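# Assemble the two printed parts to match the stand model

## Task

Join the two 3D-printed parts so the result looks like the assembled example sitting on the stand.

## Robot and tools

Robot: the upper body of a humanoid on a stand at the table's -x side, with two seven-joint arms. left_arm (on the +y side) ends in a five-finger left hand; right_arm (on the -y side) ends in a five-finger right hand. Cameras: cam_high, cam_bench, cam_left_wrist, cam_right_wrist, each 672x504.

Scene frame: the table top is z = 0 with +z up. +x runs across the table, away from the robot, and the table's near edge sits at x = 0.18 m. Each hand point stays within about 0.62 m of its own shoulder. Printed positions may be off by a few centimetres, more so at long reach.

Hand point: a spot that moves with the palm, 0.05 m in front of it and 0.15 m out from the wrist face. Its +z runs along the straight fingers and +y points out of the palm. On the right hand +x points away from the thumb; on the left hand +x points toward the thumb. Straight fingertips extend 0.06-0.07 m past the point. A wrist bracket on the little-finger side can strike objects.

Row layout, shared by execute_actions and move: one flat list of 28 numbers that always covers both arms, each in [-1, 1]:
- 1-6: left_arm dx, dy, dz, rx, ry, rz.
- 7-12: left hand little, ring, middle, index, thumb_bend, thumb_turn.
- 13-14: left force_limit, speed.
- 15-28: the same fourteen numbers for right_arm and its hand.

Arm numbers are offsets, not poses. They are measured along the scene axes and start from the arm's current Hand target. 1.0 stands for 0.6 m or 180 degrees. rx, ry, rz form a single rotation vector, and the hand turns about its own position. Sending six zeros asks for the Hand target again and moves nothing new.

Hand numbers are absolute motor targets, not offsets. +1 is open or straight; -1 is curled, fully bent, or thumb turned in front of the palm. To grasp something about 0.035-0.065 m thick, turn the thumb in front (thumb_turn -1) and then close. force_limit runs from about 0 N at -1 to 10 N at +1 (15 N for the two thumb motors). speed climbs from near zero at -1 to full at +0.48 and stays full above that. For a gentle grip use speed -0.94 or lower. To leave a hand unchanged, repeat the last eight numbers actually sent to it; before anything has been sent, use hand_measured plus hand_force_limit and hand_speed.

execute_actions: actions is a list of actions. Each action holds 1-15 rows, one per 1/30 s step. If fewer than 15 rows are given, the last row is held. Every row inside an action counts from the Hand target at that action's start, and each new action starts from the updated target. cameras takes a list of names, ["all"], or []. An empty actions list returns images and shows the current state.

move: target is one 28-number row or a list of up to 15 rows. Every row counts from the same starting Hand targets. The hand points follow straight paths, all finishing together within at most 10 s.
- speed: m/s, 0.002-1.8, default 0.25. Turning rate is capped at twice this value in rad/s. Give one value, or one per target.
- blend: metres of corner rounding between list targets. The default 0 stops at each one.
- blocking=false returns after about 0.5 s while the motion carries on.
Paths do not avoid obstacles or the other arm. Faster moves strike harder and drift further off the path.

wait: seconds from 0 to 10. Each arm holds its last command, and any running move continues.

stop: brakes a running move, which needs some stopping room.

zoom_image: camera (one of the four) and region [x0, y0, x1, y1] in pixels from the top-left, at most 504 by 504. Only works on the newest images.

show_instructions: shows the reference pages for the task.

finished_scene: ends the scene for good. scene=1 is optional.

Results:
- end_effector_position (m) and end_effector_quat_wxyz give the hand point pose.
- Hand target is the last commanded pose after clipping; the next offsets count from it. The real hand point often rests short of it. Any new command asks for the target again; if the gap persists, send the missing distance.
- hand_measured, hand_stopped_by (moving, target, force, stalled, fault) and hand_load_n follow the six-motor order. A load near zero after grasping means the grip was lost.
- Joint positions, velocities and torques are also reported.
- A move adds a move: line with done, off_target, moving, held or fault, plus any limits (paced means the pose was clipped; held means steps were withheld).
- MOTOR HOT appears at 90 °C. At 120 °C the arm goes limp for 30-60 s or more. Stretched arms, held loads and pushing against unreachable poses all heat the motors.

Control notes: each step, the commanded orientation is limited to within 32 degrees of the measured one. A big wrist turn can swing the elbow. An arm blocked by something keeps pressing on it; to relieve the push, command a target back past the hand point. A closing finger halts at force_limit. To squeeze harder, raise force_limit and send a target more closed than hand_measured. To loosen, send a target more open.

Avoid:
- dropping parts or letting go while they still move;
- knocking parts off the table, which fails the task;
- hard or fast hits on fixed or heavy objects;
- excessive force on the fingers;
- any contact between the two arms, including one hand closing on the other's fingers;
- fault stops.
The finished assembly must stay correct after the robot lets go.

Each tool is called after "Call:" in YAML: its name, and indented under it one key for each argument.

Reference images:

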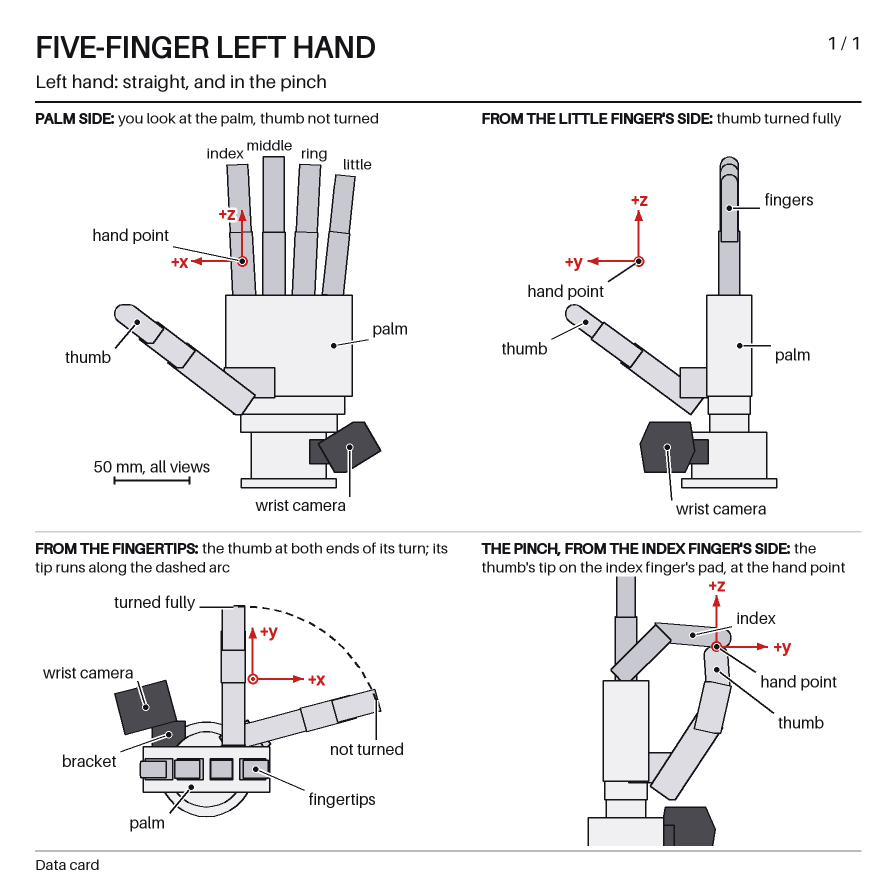

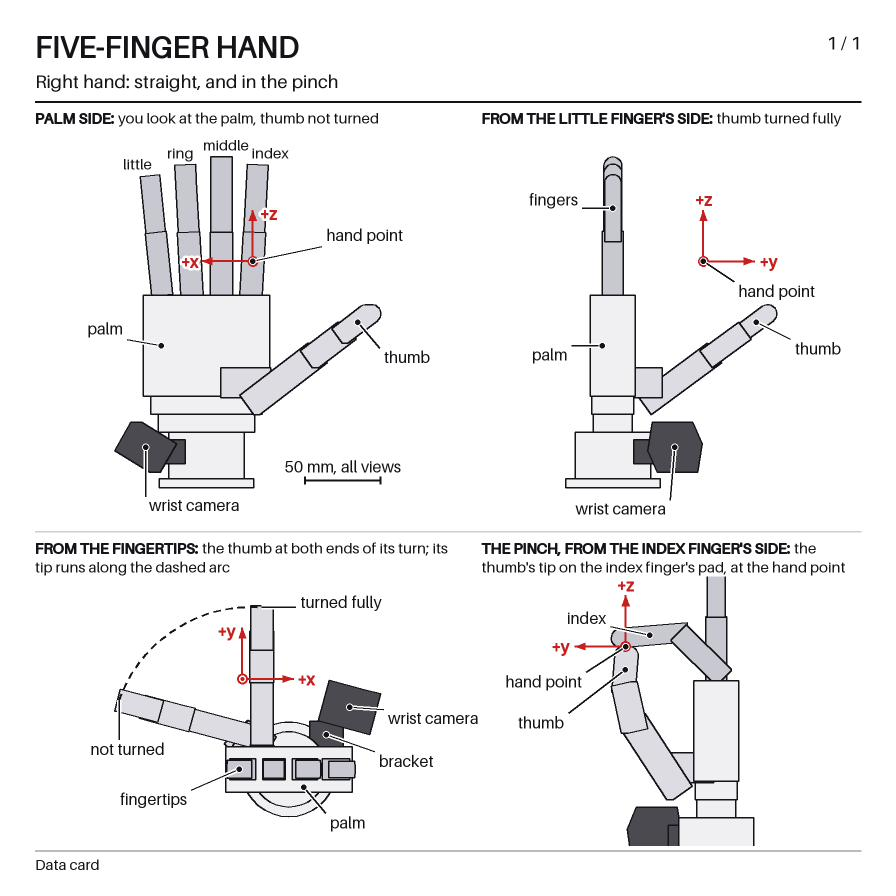

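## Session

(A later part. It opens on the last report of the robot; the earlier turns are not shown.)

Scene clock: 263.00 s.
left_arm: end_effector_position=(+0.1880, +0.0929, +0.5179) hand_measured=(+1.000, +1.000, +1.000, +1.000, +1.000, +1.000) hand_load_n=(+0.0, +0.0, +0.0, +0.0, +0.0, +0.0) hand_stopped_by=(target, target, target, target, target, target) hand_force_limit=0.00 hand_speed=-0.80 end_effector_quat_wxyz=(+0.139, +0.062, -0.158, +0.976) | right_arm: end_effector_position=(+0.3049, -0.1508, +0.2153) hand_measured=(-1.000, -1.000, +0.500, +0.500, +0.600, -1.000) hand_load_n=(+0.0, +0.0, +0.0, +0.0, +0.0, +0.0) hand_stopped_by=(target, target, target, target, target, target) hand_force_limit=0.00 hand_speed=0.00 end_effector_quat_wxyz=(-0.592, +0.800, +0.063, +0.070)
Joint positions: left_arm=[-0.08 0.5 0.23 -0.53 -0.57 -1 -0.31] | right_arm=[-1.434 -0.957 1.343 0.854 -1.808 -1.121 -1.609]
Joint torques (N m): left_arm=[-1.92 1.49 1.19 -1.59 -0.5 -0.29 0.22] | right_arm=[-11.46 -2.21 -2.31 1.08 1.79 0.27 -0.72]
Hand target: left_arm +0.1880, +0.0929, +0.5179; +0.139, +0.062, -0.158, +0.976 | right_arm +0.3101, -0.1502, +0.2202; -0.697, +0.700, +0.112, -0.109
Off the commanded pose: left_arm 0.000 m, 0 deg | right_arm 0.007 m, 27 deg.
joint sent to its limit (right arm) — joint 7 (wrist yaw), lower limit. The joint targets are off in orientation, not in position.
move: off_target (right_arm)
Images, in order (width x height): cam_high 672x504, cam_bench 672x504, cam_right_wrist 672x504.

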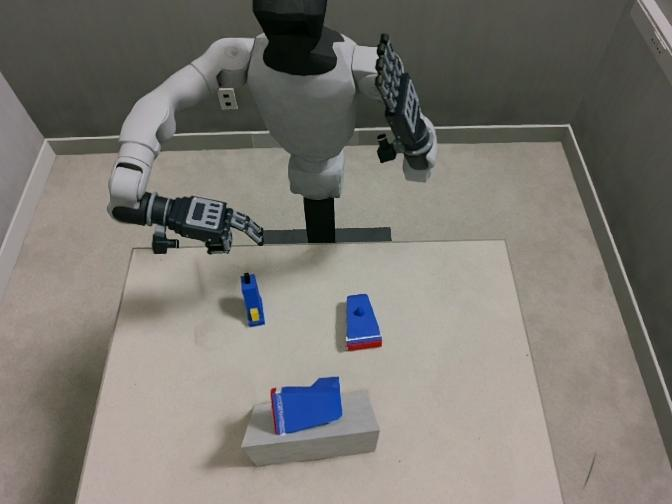

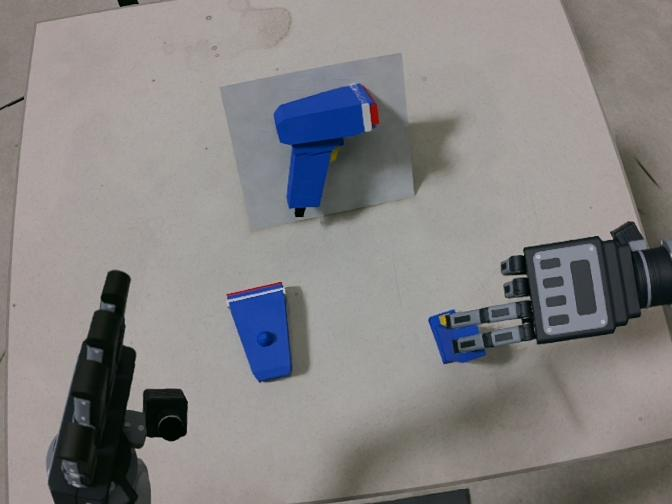

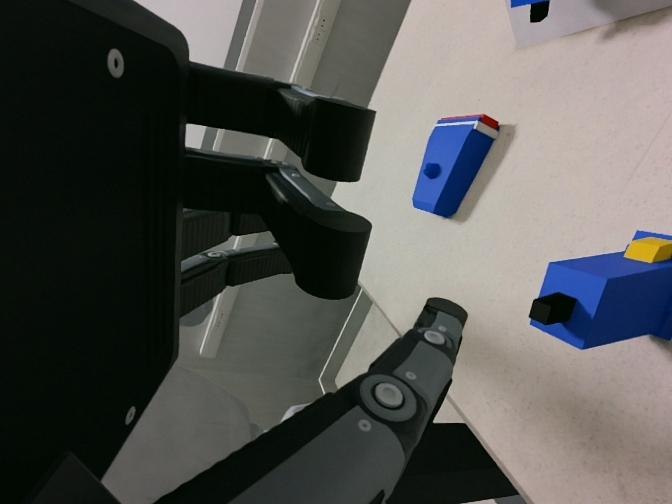

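Call:
zoom_image:
  camera: "cam_bench"
  region: [400, 250, 600, 410]

Call:
zoom_image:
  camera: "cam_high"
  region: [180, 190, 380, 350]

Scaled by 2.520 from the camera's 672x504 image, which has a finer 960x720 frame.

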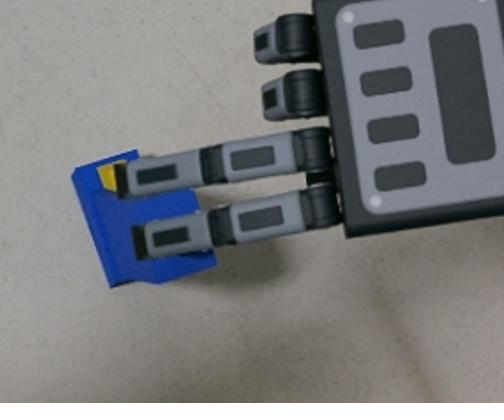

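Scaled by 2.520 from the camera's 672x504 image, which has a finer 960x720 frame.

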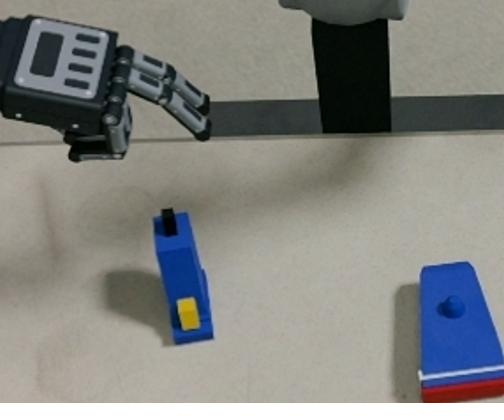

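Call:
move:
  target: [0,0,0,0,0,0,1,1,1,1,1,1,0,-0.8,0.0,0.015,-0.14,0,0,-0.04,-1,-1,0.5,0.5,0.6,-1,0,0]
  cameras: ["cam_high","cam_bench","cam_right_wrist"]

Call:
zoom_image:
  camera: "cam_bench"
  region: [400, 250, 600, 410]

Call:
zoom_image:
  camera: "cam_high"
  region: [180, 190, 380, 350]

Scene clock: 297.43 s.
left_arm: end_effector_position=(+0.1880, +0.0929, +0.5179) hand_measured=(+1.000, +1.000, +1.000, +1.000, +1.000, +1.000) hand_load_n=(+0.0, +0.0, +0.0, +0.0, +0.0, +0.0) hand_stopped_by=(target, target, target, target, target, target) hand_force_limit=0.00 hand_speed=-0.80 end_effector_quat_wxyz=(+0.139, +0.062, -0.158, +0.976) | right_arm: end_effector_position=(+0.3123, -0.1423, +0.1394) hand_measured=(-1.000, -1.000, +0.500, +0.500, +0.600, -1.000) hand_load_n=(+0.0, +0.0, +0.0, +0.0, +0.0, +0.5) hand_stopped_by=(target, target, target, target, target, target) hand_force_limit=0.00 hand_speed=0.00 end_effector_quat_wxyz=(-0.586, +0.803, +0.047, +0.099)
Joint positions: left_arm=[-0.08 0.5 0.23 -0.53 -0.57 -1 -0.31] | right_arm=[-1.267 -0.707 1.41 1.19 -1.757 -0.855 -1.61]
Joint torques (N m): left_arm=[-1.92 1.49 1.2 -1.58 -0.5 -0.29 0.22] | right_arm=[-8.42 -2.04 -1.68 0.82 1.87 0.27 -0.67]
Motor temperatures (°C): left_arm=[45 48 35 44 35 38 34] | right_arm=[64 51 46 45 41 33 31]
Hand target: left_arm +0.1880, +0.0929, +0.5179; +0.139, +0.062, -0.158, +0.976 | right_arm +0.3101, -0.1412, +0.1362; -0.703, +0.705, +0.068, -0.065
Off the commanded pose: left_arm 0.000 m, 0 deg | right_arm 0.004 m, 26 deg.
joint sent to its limit (right arm) — joint 7 (wrist yaw), lower limit. The joint targets are off in orientation, not in position.
move: off_target (right_arm)
Images, in order (width x height): cam_high 672x504, cam_bench 672x504, cam_right_wrist 672x504.

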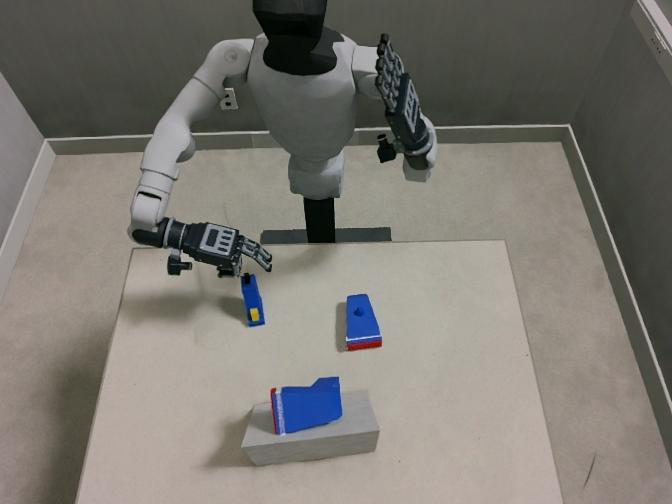

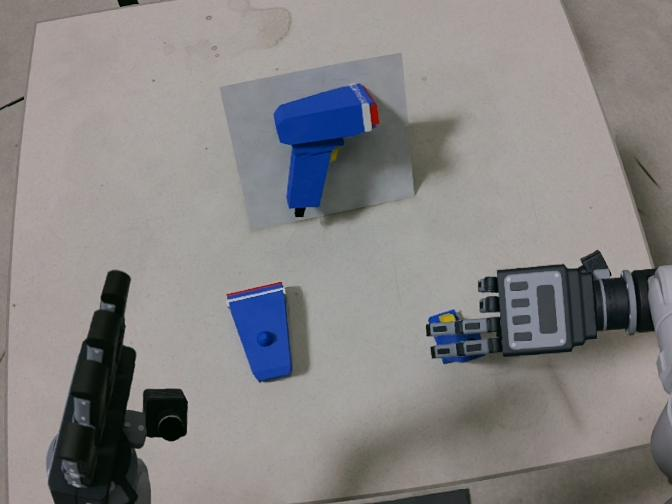

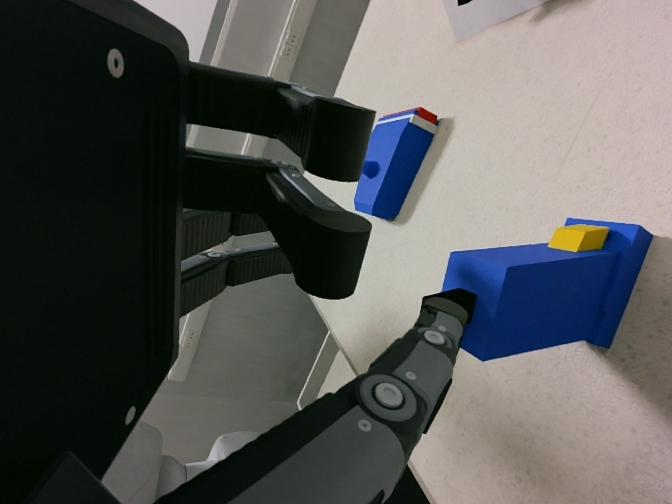

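Scaled by 2.520 from the camera's 672x504 image, which has a finer 960x720 frame.

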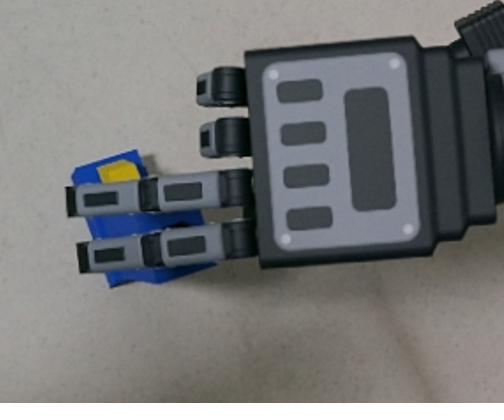

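Scaled by 2.520 from the camera's 672x504 image, which has a finer 960x720 frame.

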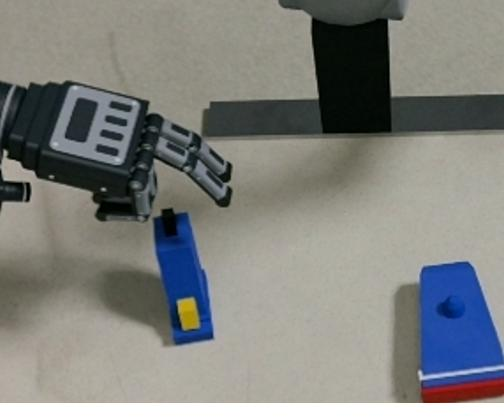

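Call:
move:
  target: [0,0,0,0,0,0,1,1,1,1,1,1,0,-0.8,0.002,0.0,-0.06,-0.091,-0.074,-0.02,-1,-1,0.5,0.5,0.6,-1,0,0]
  cameras: ["cam_bench","cam_right_wrist"]
  speed: 0.12

Call:
zoom_image:
  camera: "cam_bench"
  region: [400, 250, 600, 410]

Scene clock: 318.97 s.
left_arm: end_effector_position=(+0.1880, +0.0929, +0.5179) hand_measured=(+1.000, +1.000, +1.000, +1.000, +1.000, +1.000) hand_load_n=(+0.0, +0.0, +0.0, +0.0, +0.0, -0.5) hand_stopped_by=(target, target, target, target, target, target) hand_force_limit=0.00 hand_speed=-0.80 end_effector_quat_wxyz=(+0.139, +0.062, -0.158, +0.976) | right_arm: end_effector_position=(+0.3155, -0.1409, +0.1051) hand_measured=(-1.000, -1.000, +0.500, +0.500, +0.600, -1.000) hand_load_n=(+0.0, +0.0, +0.0, +0.0, +0.0, +0.0) hand_stopped_by=(target, target, target, target, target, target) hand_force_limit=0.00 hand_speed=0.00 end_effector_quat_wxyz=(-0.536, +0.831, +0.118, +0.094)
Joint positions: left_arm=[-0.08 0.5 0.23 -0.53 -0.57 -1 -0.31] | right_arm=[-1.267 -0.553 1.506 1.356 -1.807 -0.688 -1.61]
Joint torques (N m): left_arm=[-1.92 1.49 1.19 -1.58 -0.5 -0.29 0.22] | right_arm=[-8.14 -1.76 -1.32 1.05 1.37 0.29 -0.65]
Motor temperatures (°C): left_arm=[45 48 35 44 35 38 34] | right_arm=[56 50 46 45 41 33 31]
Hand target: left_arm +0.1880, +0.0929, +0.5179; +0.139, +0.062, -0.158, +0.976 | right_arm +0.3113, -0.1412, +0.1002; -0.584, +0.803, +0.117, +0.029
Off the commanded pose: left_arm 0.000 m, 0 deg | right_arm 0.006 m, 10 deg.
joint sent to its limit (right arm) — joint 7 (wrist yaw), lower limit. The joint targets are off in orientation, not in position.
move: off_target (right_arm)
Images, in order (width x height): cam_bench 672x504, cam_right_wrist 672x504.

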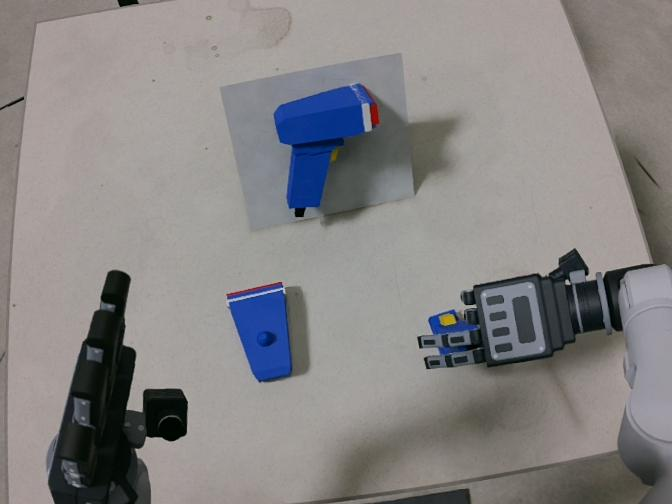

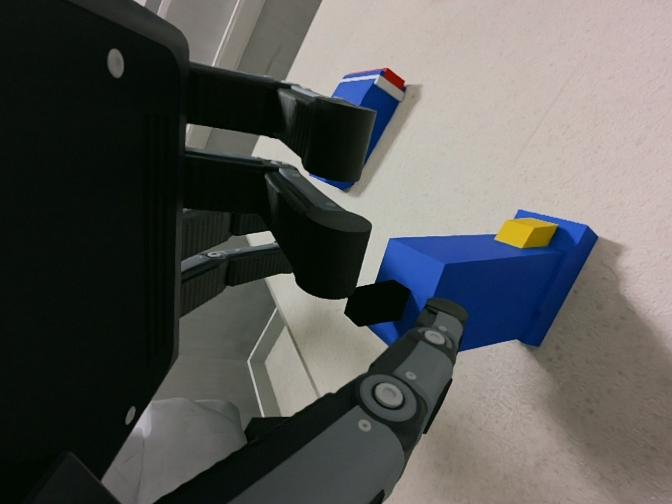

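Scaled by 2.520 from the camera's 672x504 image, which has a finer 960x720 frame.

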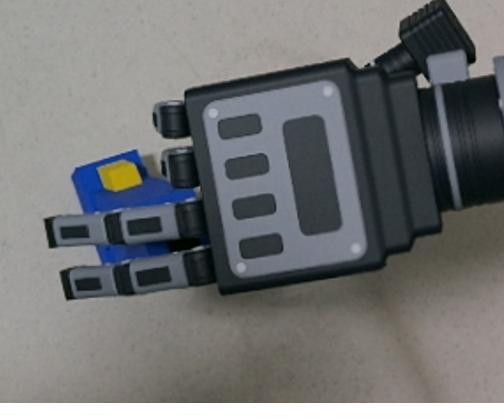

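Call:
move:
  target: [0,0,0,0,0,0,1,1,1,1,1,1,0,-0.8,0.035,-0.023,-0.04,0,0,0,-1,-1,0.5,0.5,0.6,-1,0,0]
  cameras: ["cam_high","cam_bench","cam_right_wrist"]
  speed: 0.12

Call:
zoom_image:
  camera: "cam_bench"
  region: [400, 250, 600, 410]

Call:
zoom_image:
  camera: "cam_high"
  region: [180, 210, 330, 350]

Scene clock: 333.53 s.
left_arm: end_effector_position=(+0.1880, +0.0929, +0.5179) hand_measured=(+1.000, +1.000, +1.000, +1.000, +1.000, +1.000) hand_load_n=(+0.0, +0.0, +0.0, +0.0, +0.0, +0.0) hand_stopped_by=(target, target, target, target, target, target) hand_force_limit=0.00 hand_speed=-0.80 end_effector_quat_wxyz=(+0.139, +0.062, -0.158, +0.976) | right_arm: end_effector_position=(+0.3367, -0.1571, +0.0806) hand_measured=(-1.000, -1.000, +0.500, +0.500, +0.600, -1.000) hand_load_n=(+0.0, +0.0, +0.0, -0.5, +0.0, +0.0) hand_stopped_by=(target, target, target, target, target, target) hand_force_limit=0.00 hand_speed=0.00 end_effector_quat_wxyz=(-0.481, +0.856, +0.120, +0.148)
Joint positions: left_arm=[-0.08 0.5 0.23 -0.53 -0.57 -1 -0.31] | right_arm=[-1.231 -0.494 1.472 1.475 -1.793 -0.574 -1.494]
Joint torques (N m): left_arm=[-1.9 1.49 1.2 -1.58 -0.51 -0.29 0.23] | right_arm=[-7.84 -2.28 -1.59 -0.28 1.6 0.34 -0.51]
Motor temperatures (°C): left_arm=[45 48 35 44 35 38 34] | right_arm=[56 50 45 45 41 33 31]
Hand target: left_arm +0.1880, +0.0929, +0.5179; +0.139, +0.062, -0.158, +0.976 | right_arm +0.3323, -0.1550, +0.0762; -0.584, +0.803, +0.117, +0.029
Off the commanded pose: left_arm 0.000 m, 0 deg | right_arm 0.007 m, 19 deg.
move: off_target (right_arm)
Images, in order (width x height): cam_high 672x504, cam_bench 672x504, cam_right_wrist 672x504.

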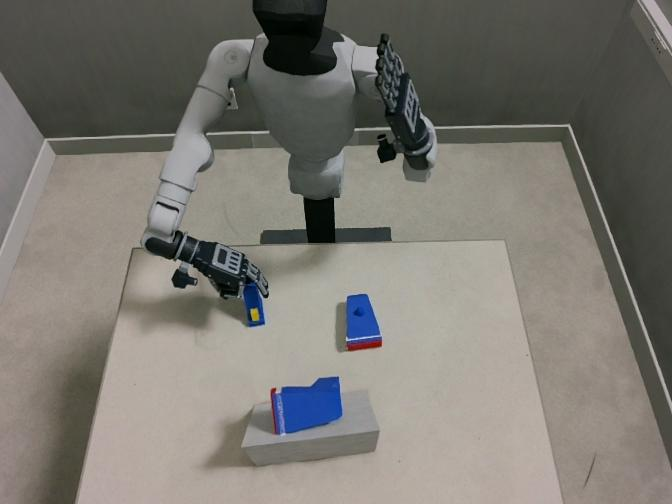

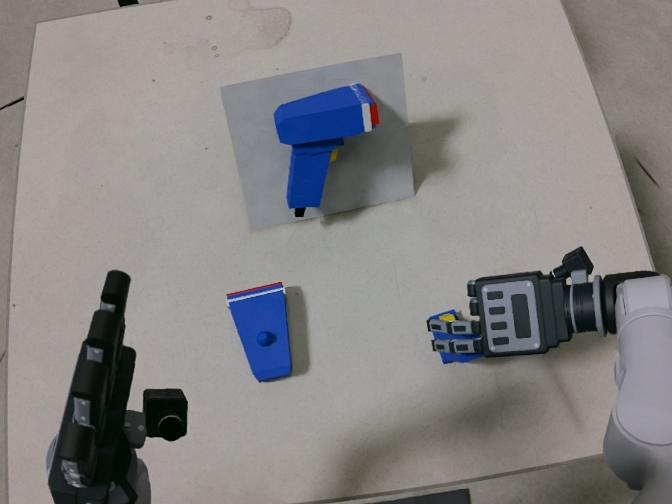

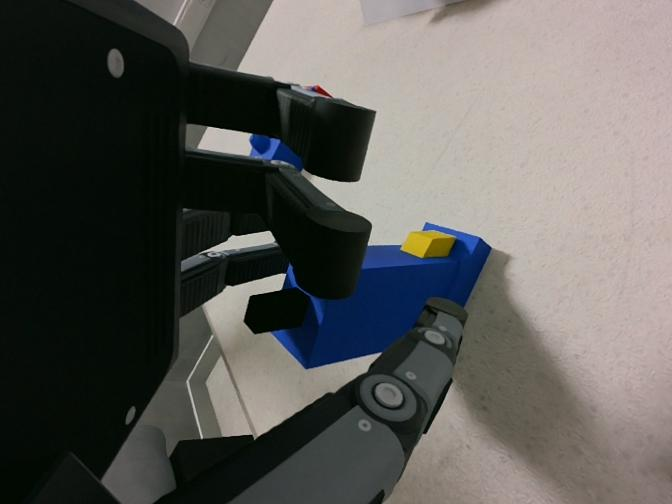

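Scaled by 2.520 from the camera's 672x504 image, which has a finer 960x720 frame.

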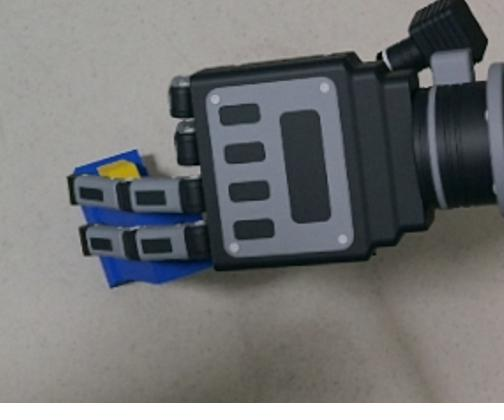

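Scaled by 3.360 from the camera's 672x504 image, which has a finer 960x720 frame.

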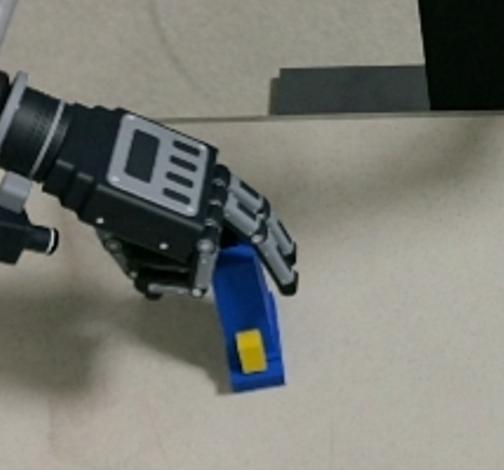

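Call:
move:
  target: [0,0,0,0,0,0,1,1,1,1,1,1,0,-0.8,0.014,-0.004,-0.046,0,0,0,-1,-1,0.5,0.5,0.6,-1,0,0]
  cameras: ["cam_high","cam_bench","cam_right_wrist"]
  speed: 0.1

Call:
zoom_image:
  camera: "cam_bench"
  region: [400, 250, 600, 410]

Call:
zoom_image:
  camera: "cam_high"
  region: [180, 210, 330, 350]

Scene clock: 346.90 s.
left_arm: end_effector_position=(+0.1880, +0.0929, +0.5179) hand_measured=(+1.000, +1.000, +1.000, +1.000, +1.000, +1.000) hand_load_n=(+0.0, +0.0, +0.0, +0.0, +0.0, +0.0) hand_stopped_by=(target, target, target, target, target, target) hand_force_limit=0.00 hand_speed=-0.80 end_effector_quat_wxyz=(+0.139, +0.062, -0.158, +0.976) | right_arm: end_effector_position=(+0.3473, -0.1605, +0.0560) hand_measured=(-1.000, -1.000, +0.500, +0.500, +0.600, -1.000) hand_load_n=(+0.0, +0.0, +0.0, +0.0, +0.0, +0.0) hand_stopped_by=(target, target, target, target, target, target) hand_force_limit=0.00 hand_speed=0.00 end_effector_quat_wxyz=(-0.443, +0.870, +0.116, +0.183)
Joint positions: left_arm=[-0.08 0.5 0.23 -0.53 -0.57 -1 -0.31] | right_arm=[-1.174 -0.463 1.393 1.475 -1.793 -0.485 -1.342]
Joint torques (N m): left_arm=[-1.92 1.49 1.19 -1.58 -0.5 -0.29 0.23] | right_arm=[-7.28 -1.66 -1.38 -0.47 1.68 0.45 -0.27]
Motor temperatures (°C): left_arm=[45 48 35 44 35 38 34] | right_arm=[55 50 45 45 41 33 31]
Hand target: left_arm +0.1880, +0.0929, +0.5179; +0.139, +0.062, -0.158, +0.976 | right_arm +0.3407, -0.1574, +0.0486; -0.584, +0.803, +0.117, +0.029
Off the commanded pose: left_arm 0.000 m, 0 deg | right_arm 0.010 m, 25 deg.
move: off_target (right_arm)
Images, in order (width x height): cam_high 672x504, cam_bench 672x504, cam_right_wrist 672x504.

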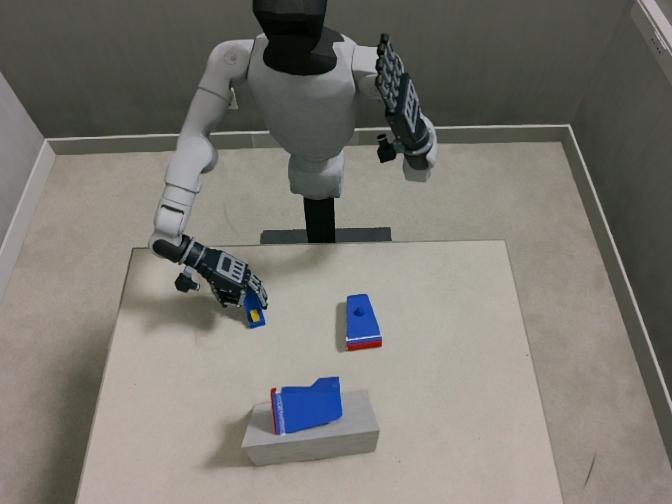

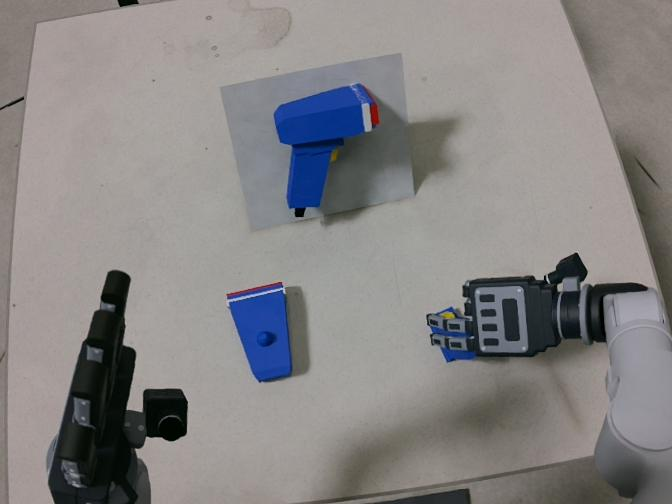

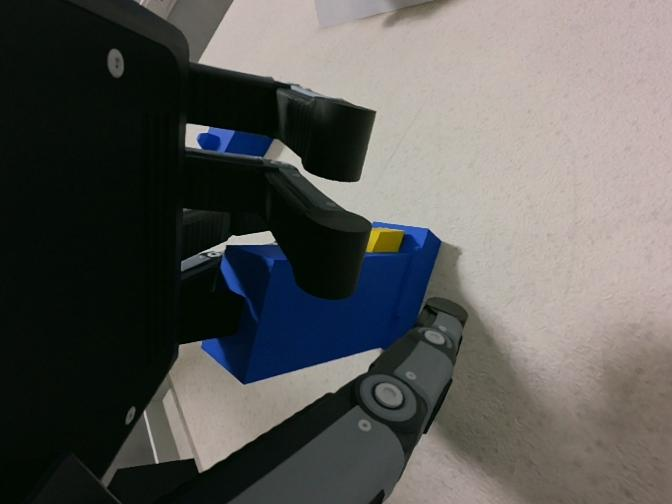

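Scaled by 2.520 from the camera's 672x504 image, which has a finer 960x720 frame.

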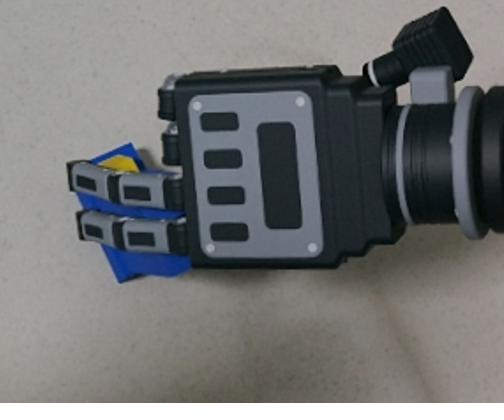

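Scaled by 3.360 from the camera's 672x504 image, which has a finer 960x720 frame.

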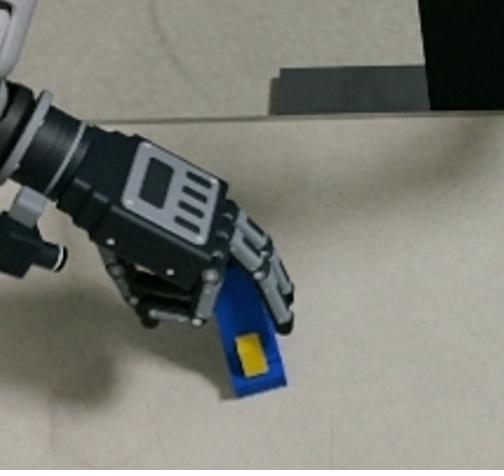

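Call:
move:
  target: [0,0,0,0,0,0,1,1,1,1,1,1,0,-0.8,0.0,0,0,0,0,0,-1,-1,-0.5,-0.5,-0.6,-1,-0.3,-0.85]
  cameras: ["cam_high","cam_bench","cam_right_wrist"]
  speed: 0.1

Call:
zoom_image:
  camera: "cam_bench"
  region: [400, 250, 600, 410]

Call:
zoom_image:
  camera: "cam_high"
  region: [180, 210, 330, 350]

Scene clock: 358.57 s.
left_arm: end_effector_position=(+0.1880, +0.0929, +0.5179) hand_measured=(+1.000, +1.000, +1.000, +1.000, +1.000, +1.000) hand_load_n=(+0.0, +0.0, +0.0, +0.0, +0.0, -0.5) hand_stopped_by=(target, target, target, target, target, target) hand_force_limit=0.00 hand_speed=-0.80 end_effector_quat_wxyz=(+0.139, +0.062, -0.158, +0.976) | right_arm: end_effector_position=(+0.3472, -0.1596, +0.0553) hand_measured=(-1.000, -1.000, -0.082, +0.044, +0.362, -1.000) hand_load_n=(+0.5, +0.0, +3.0, +5.0, +7.0, +0.5) hand_stopped_by=(target, target, force, force, force, target) hand_force_limit=-0.30 hand_speed=-0.85 end_effector_quat_wxyz=(-0.444, +0.869, +0.114, +0.184)
Joint positions: left_arm=[-0.08 0.5 0.23 -0.53 -0.57 -1 -0.31] | right_arm=[-1.171 -0.463 1.388 1.471 -1.793 -0.484 -1.336]
Joint torques (N m): left_arm=[-1.92 1.49 1.2 -1.58 -0.5 -0.29 0.22] | right_arm=[-7.64 -1.71 -1.25 -0.39 1.4 0.38 -0.37]
Hand target: left_arm +0.1880, +0.0929, +0.5179; +0.139, +0.062, -0.158, +0.976 | right_arm +0.3407, -0.1574, +0.0486; -0.584, +0.803, +0.117, +0.029
Off the commanded pose: left_arm 0.000 m, 0 deg | right_arm 0.010 m, 25 deg.
move: off_target (right_arm)
Images, in order (width x height): cam_high 672x504, cam_bench 672x504, cam_right_wrist 672x504.

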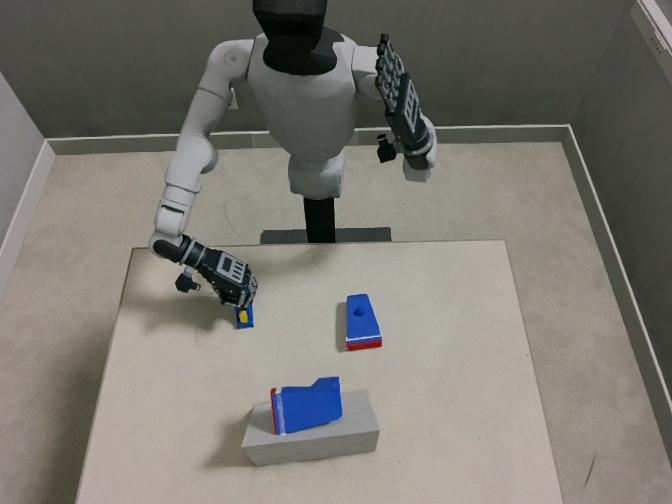

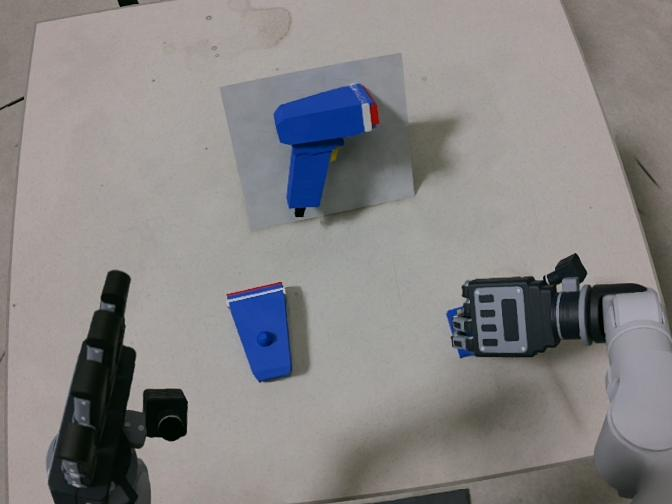

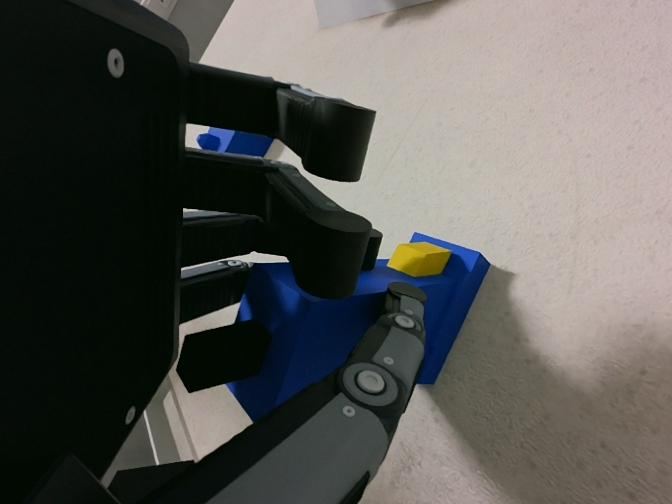

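Scaled by 2.520 from the camera's 672x504 image, which has a finer 960x720 frame.

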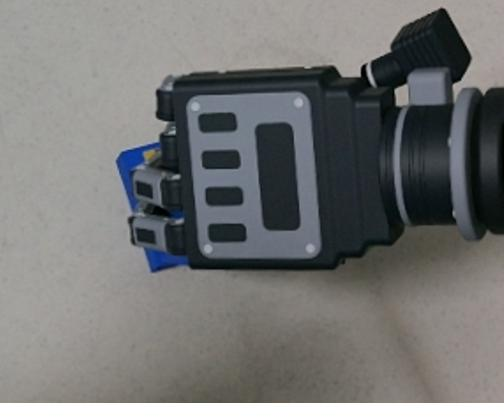

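Scaled by 3.360 from the camera's 672x504 image, which has a finer 960x720 frame.

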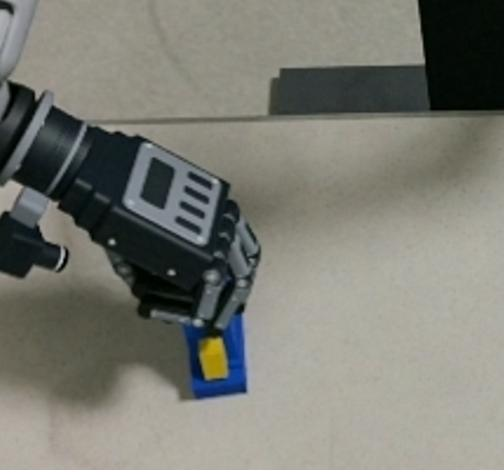

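Call:
move:
  target: [0,0,0,0,0,0,1,1,1,1,1,1,0,-0.8,0.011,-0.004,0.14,-0.085,-0.088,-0.067,-1,-1,-0.5,-0.5,-0.6,-1,-0.3,-0.85]
  cameras: ["cam_high","cam_bench","cam_right_wrist"]
  speed: 0.08

Call:
zoom_image:
  camera: "cam_bench"
  region: [400, 250, 600, 410]

Call:
zoom_image:
  camera: "cam_high"
  region: [180, 210, 330, 350]

Scene clock: 370.47 s.
left_arm: end_effector_position=(+0.1880, +0.0929, +0.5179) hand_measured=(+1.000, +1.000, +1.000, +1.000, +1.000, +1.000) hand_load_n=(+0.0, +0.0, +0.0, +0.0, +0.0, +0.0) hand_stopped_by=(target, target, target, target, target, target) hand_force_limit=0.00 hand_speed=-0.80 end_effector_quat_wxyz=(+0.139, +0.062, -0.158, +0.976) | right_arm: end_effector_position=(+0.3489, -0.1589, +0.1329) hand_measured=(-1.000, -1.000, -0.082, +0.044, +0.362, -1.000) hand_load_n=(+0.0, +0.0, +1.5, +6.0, +6.5, +0.5) hand_stopped_by=(target, target, force, force, force, target) hand_force_limit=-0.30 hand_speed=-0.85 end_effector_quat_wxyz=(-0.441, +0.870, +0.120, +0.182)
Joint positions: left_arm=[-0.08 0.5 0.23 -0.53 -0.57 -1 -0.31] | right_arm=[-1.263 -0.951 1.257 0.633 -1.592 -0.787 -0.911]
Joint torques (N m): left_arm=[-1.92 1.49 1.19 -1.59 -0.5 -0.29 0.22] | right_arm=[-7.83 -3.45 -3.99 -0.66 1.67 0.66 -0.53]
Motor temperatures (°C): left_arm=[45 49 35 44 35 38 34] | right_arm=[55 50 45 45 41 33 30]
Hand target: left_arm +0.1880, +0.0929, +0.5179; +0.139, +0.062, -0.158, +0.976 | right_arm +0.3473, -0.1598, +0.1326; -0.445, +0.869, +0.114, +0.184
Off the commanded pose: left_arm 0.000 m, 0 deg | right_arm 0.002 m, 1 deg.
move: done
Images, in order (width x height): cam_high 672x504, cam_bench 672x504, cam_right_wrist 672x504.

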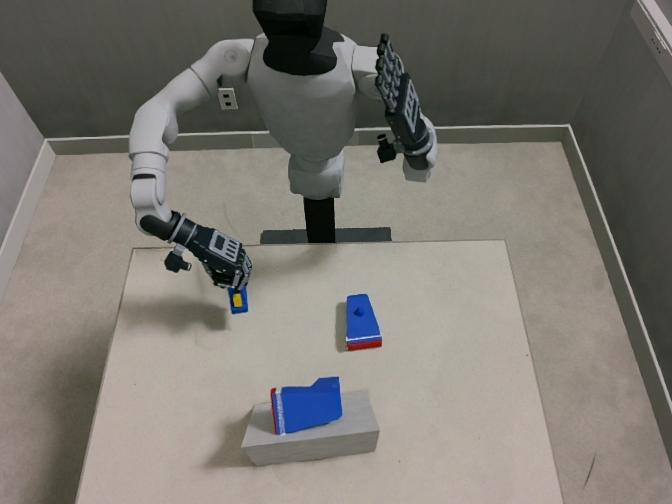

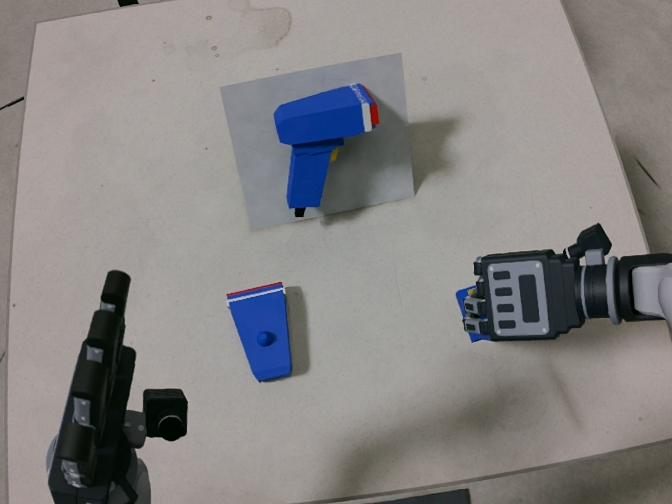

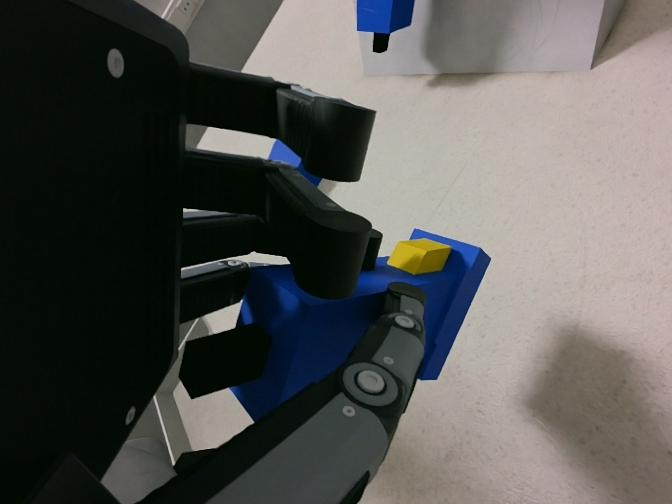

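Scaled by 2.520 from the camera's 672x504 image, which has a finer 960x720 frame.

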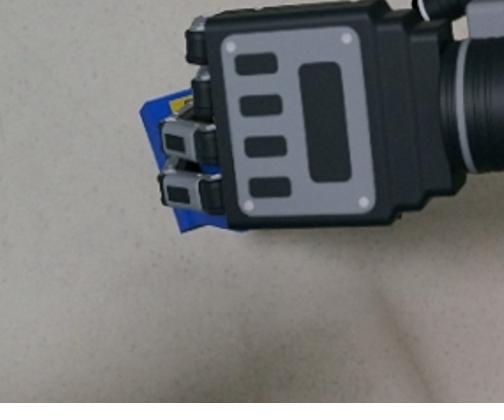

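Scaled by 3.360 from the camera's 672x504 image, which has a finer 960x720 frame.

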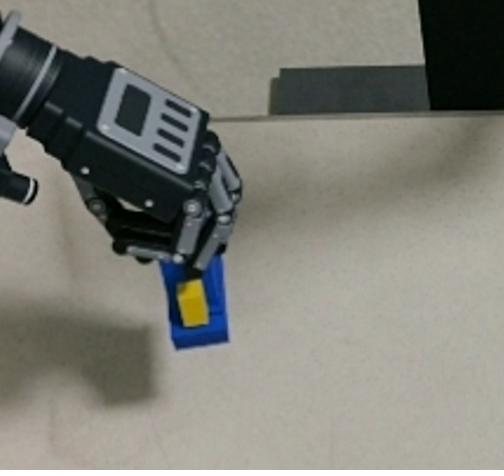

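Call:
move:
  target:
    - [0,0,0,0,0,0,1,1,1,1,1,1,0,-0.8,0.0,0.05,0.13,0,0,-0.01,-1,-1,-0.5,-0.5,-0.6,-1,-0.3,-0.85]
    - [0,0,0,0,0,0,1,1,1,1,1,1,0,-0.8,0.047,0.333,0.13,0,0,-0.028,-1,-1,-0.5,-0.5,-0.6,-1,-0.3,-0.85]
  blend: 0.03
  cameras: ["cam_high","cam_bench","cam_right_wrist"]
  speed: 0.15

Call:
zoom_image:
  camera: "cam_bench"
  region: [200, 230, 400, 400]

Call:
zoom_image:
  camera: "cam_high"
  region: [260, 210, 440, 370]

Scene clock: 387.50 s.
left_arm: end_effector_position=(+0.1880, +0.0929, +0.5179) hand_measured=(+1.000, +1.000, +1.000, +1.000, +1.000, +1.000) hand_load_n=(+0.0, +0.0, +0.0, +0.0, +0.0, +0.0) hand_stopped_by=(target, target, target, target, target, target) hand_force_limit=0.00 hand_speed=-0.80 end_effector_quat_wxyz=(+0.139, +0.062, -0.158, +0.976) | right_arm: end_effector_position=(+0.3699, +0.0381, +0.2024) hand_measured=(-1.000, -1.000, -0.082, +0.044, +0.362, -1.000) hand_load_n=(+0.0, +0.0, +1.5, +6.0, +7.0, +0.5) hand_stopped_by=(target, target, force, force, force, target) hand_force_limit=-0.30 hand_speed=-0.85 end_effector_quat_wxyz=(-0.436, +0.876, +0.071, +0.194)
Joint positions: left_arm=[-0.08 0.5 0.23 -0.53 -0.57 -1 -0.31] | right_arm=[-1.436 -0.519 1.07 0.345 -0.847 -0.688 0.292]
Joint torques (N m): left_arm=[-1.91 1.5 1.2 -1.59 -0.5 -0.29 0.22] | right_arm=[-12.46 -0.96 -5.03 -0.48 1.37 0.55 -0.53]
Motor temperatures (°C): left_arm=[45 49 35 44 35 38 34] | right_arm=[57 52 47 45 41 33 30]
Hand target: left_arm +0.1880, +0.0929, +0.5179; +0.139, +0.062, -0.158, +0.976 | right_arm +0.3755, +0.0400, +0.2106; -0.436, +0.873, +0.076, +0.204
Off the commanded pose: left_arm 0.000 m, 0 deg | right_arm 0.010 m, 1 deg.
move: off_target (right_arm)
Images, in order (width x height): cam_high 672x504, cam_bench 672x504, cam_right_wrist 672x504.

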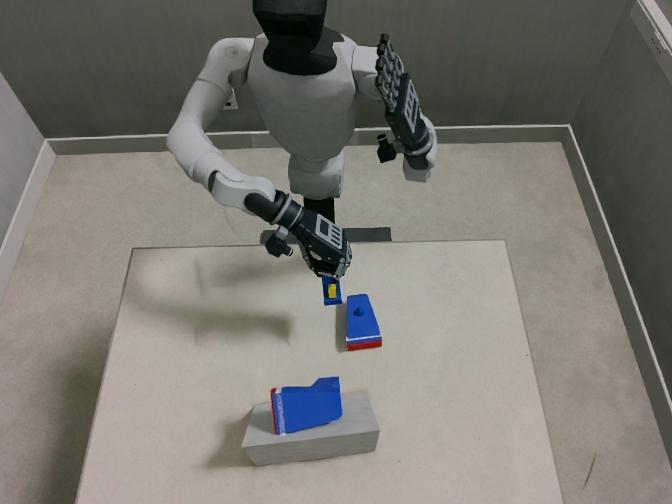

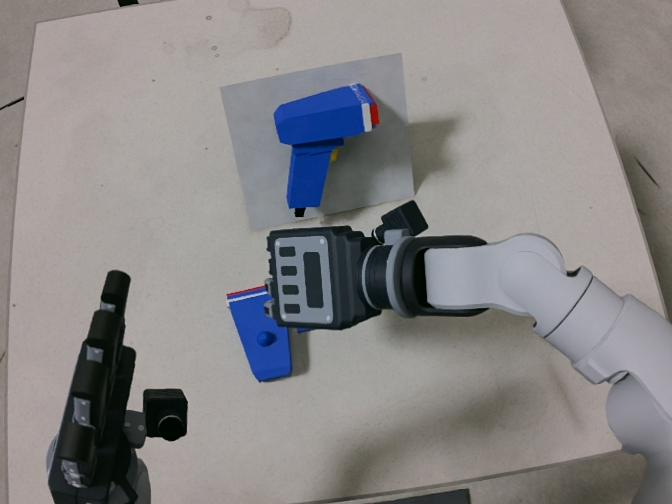

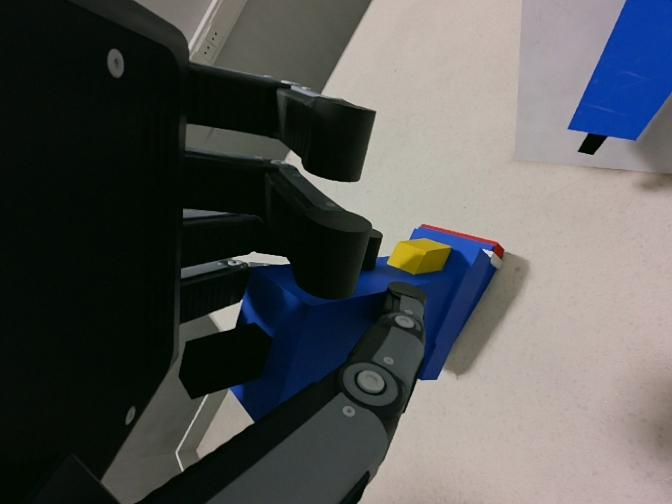

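Scaled by 2.520 from the camera's 672x504 image, which has a finer 960x720 frame.

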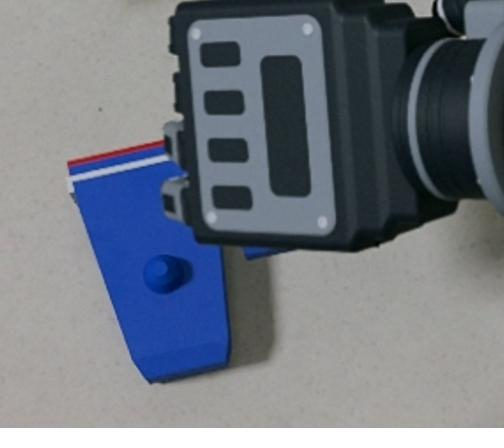

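Scaled by 2.800 from the camera's 672x504 image, which has a finer 960x720 frame.

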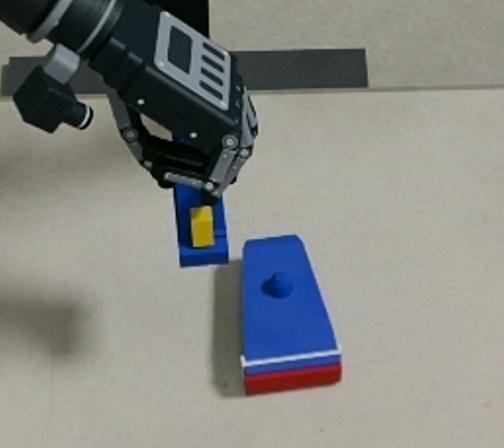

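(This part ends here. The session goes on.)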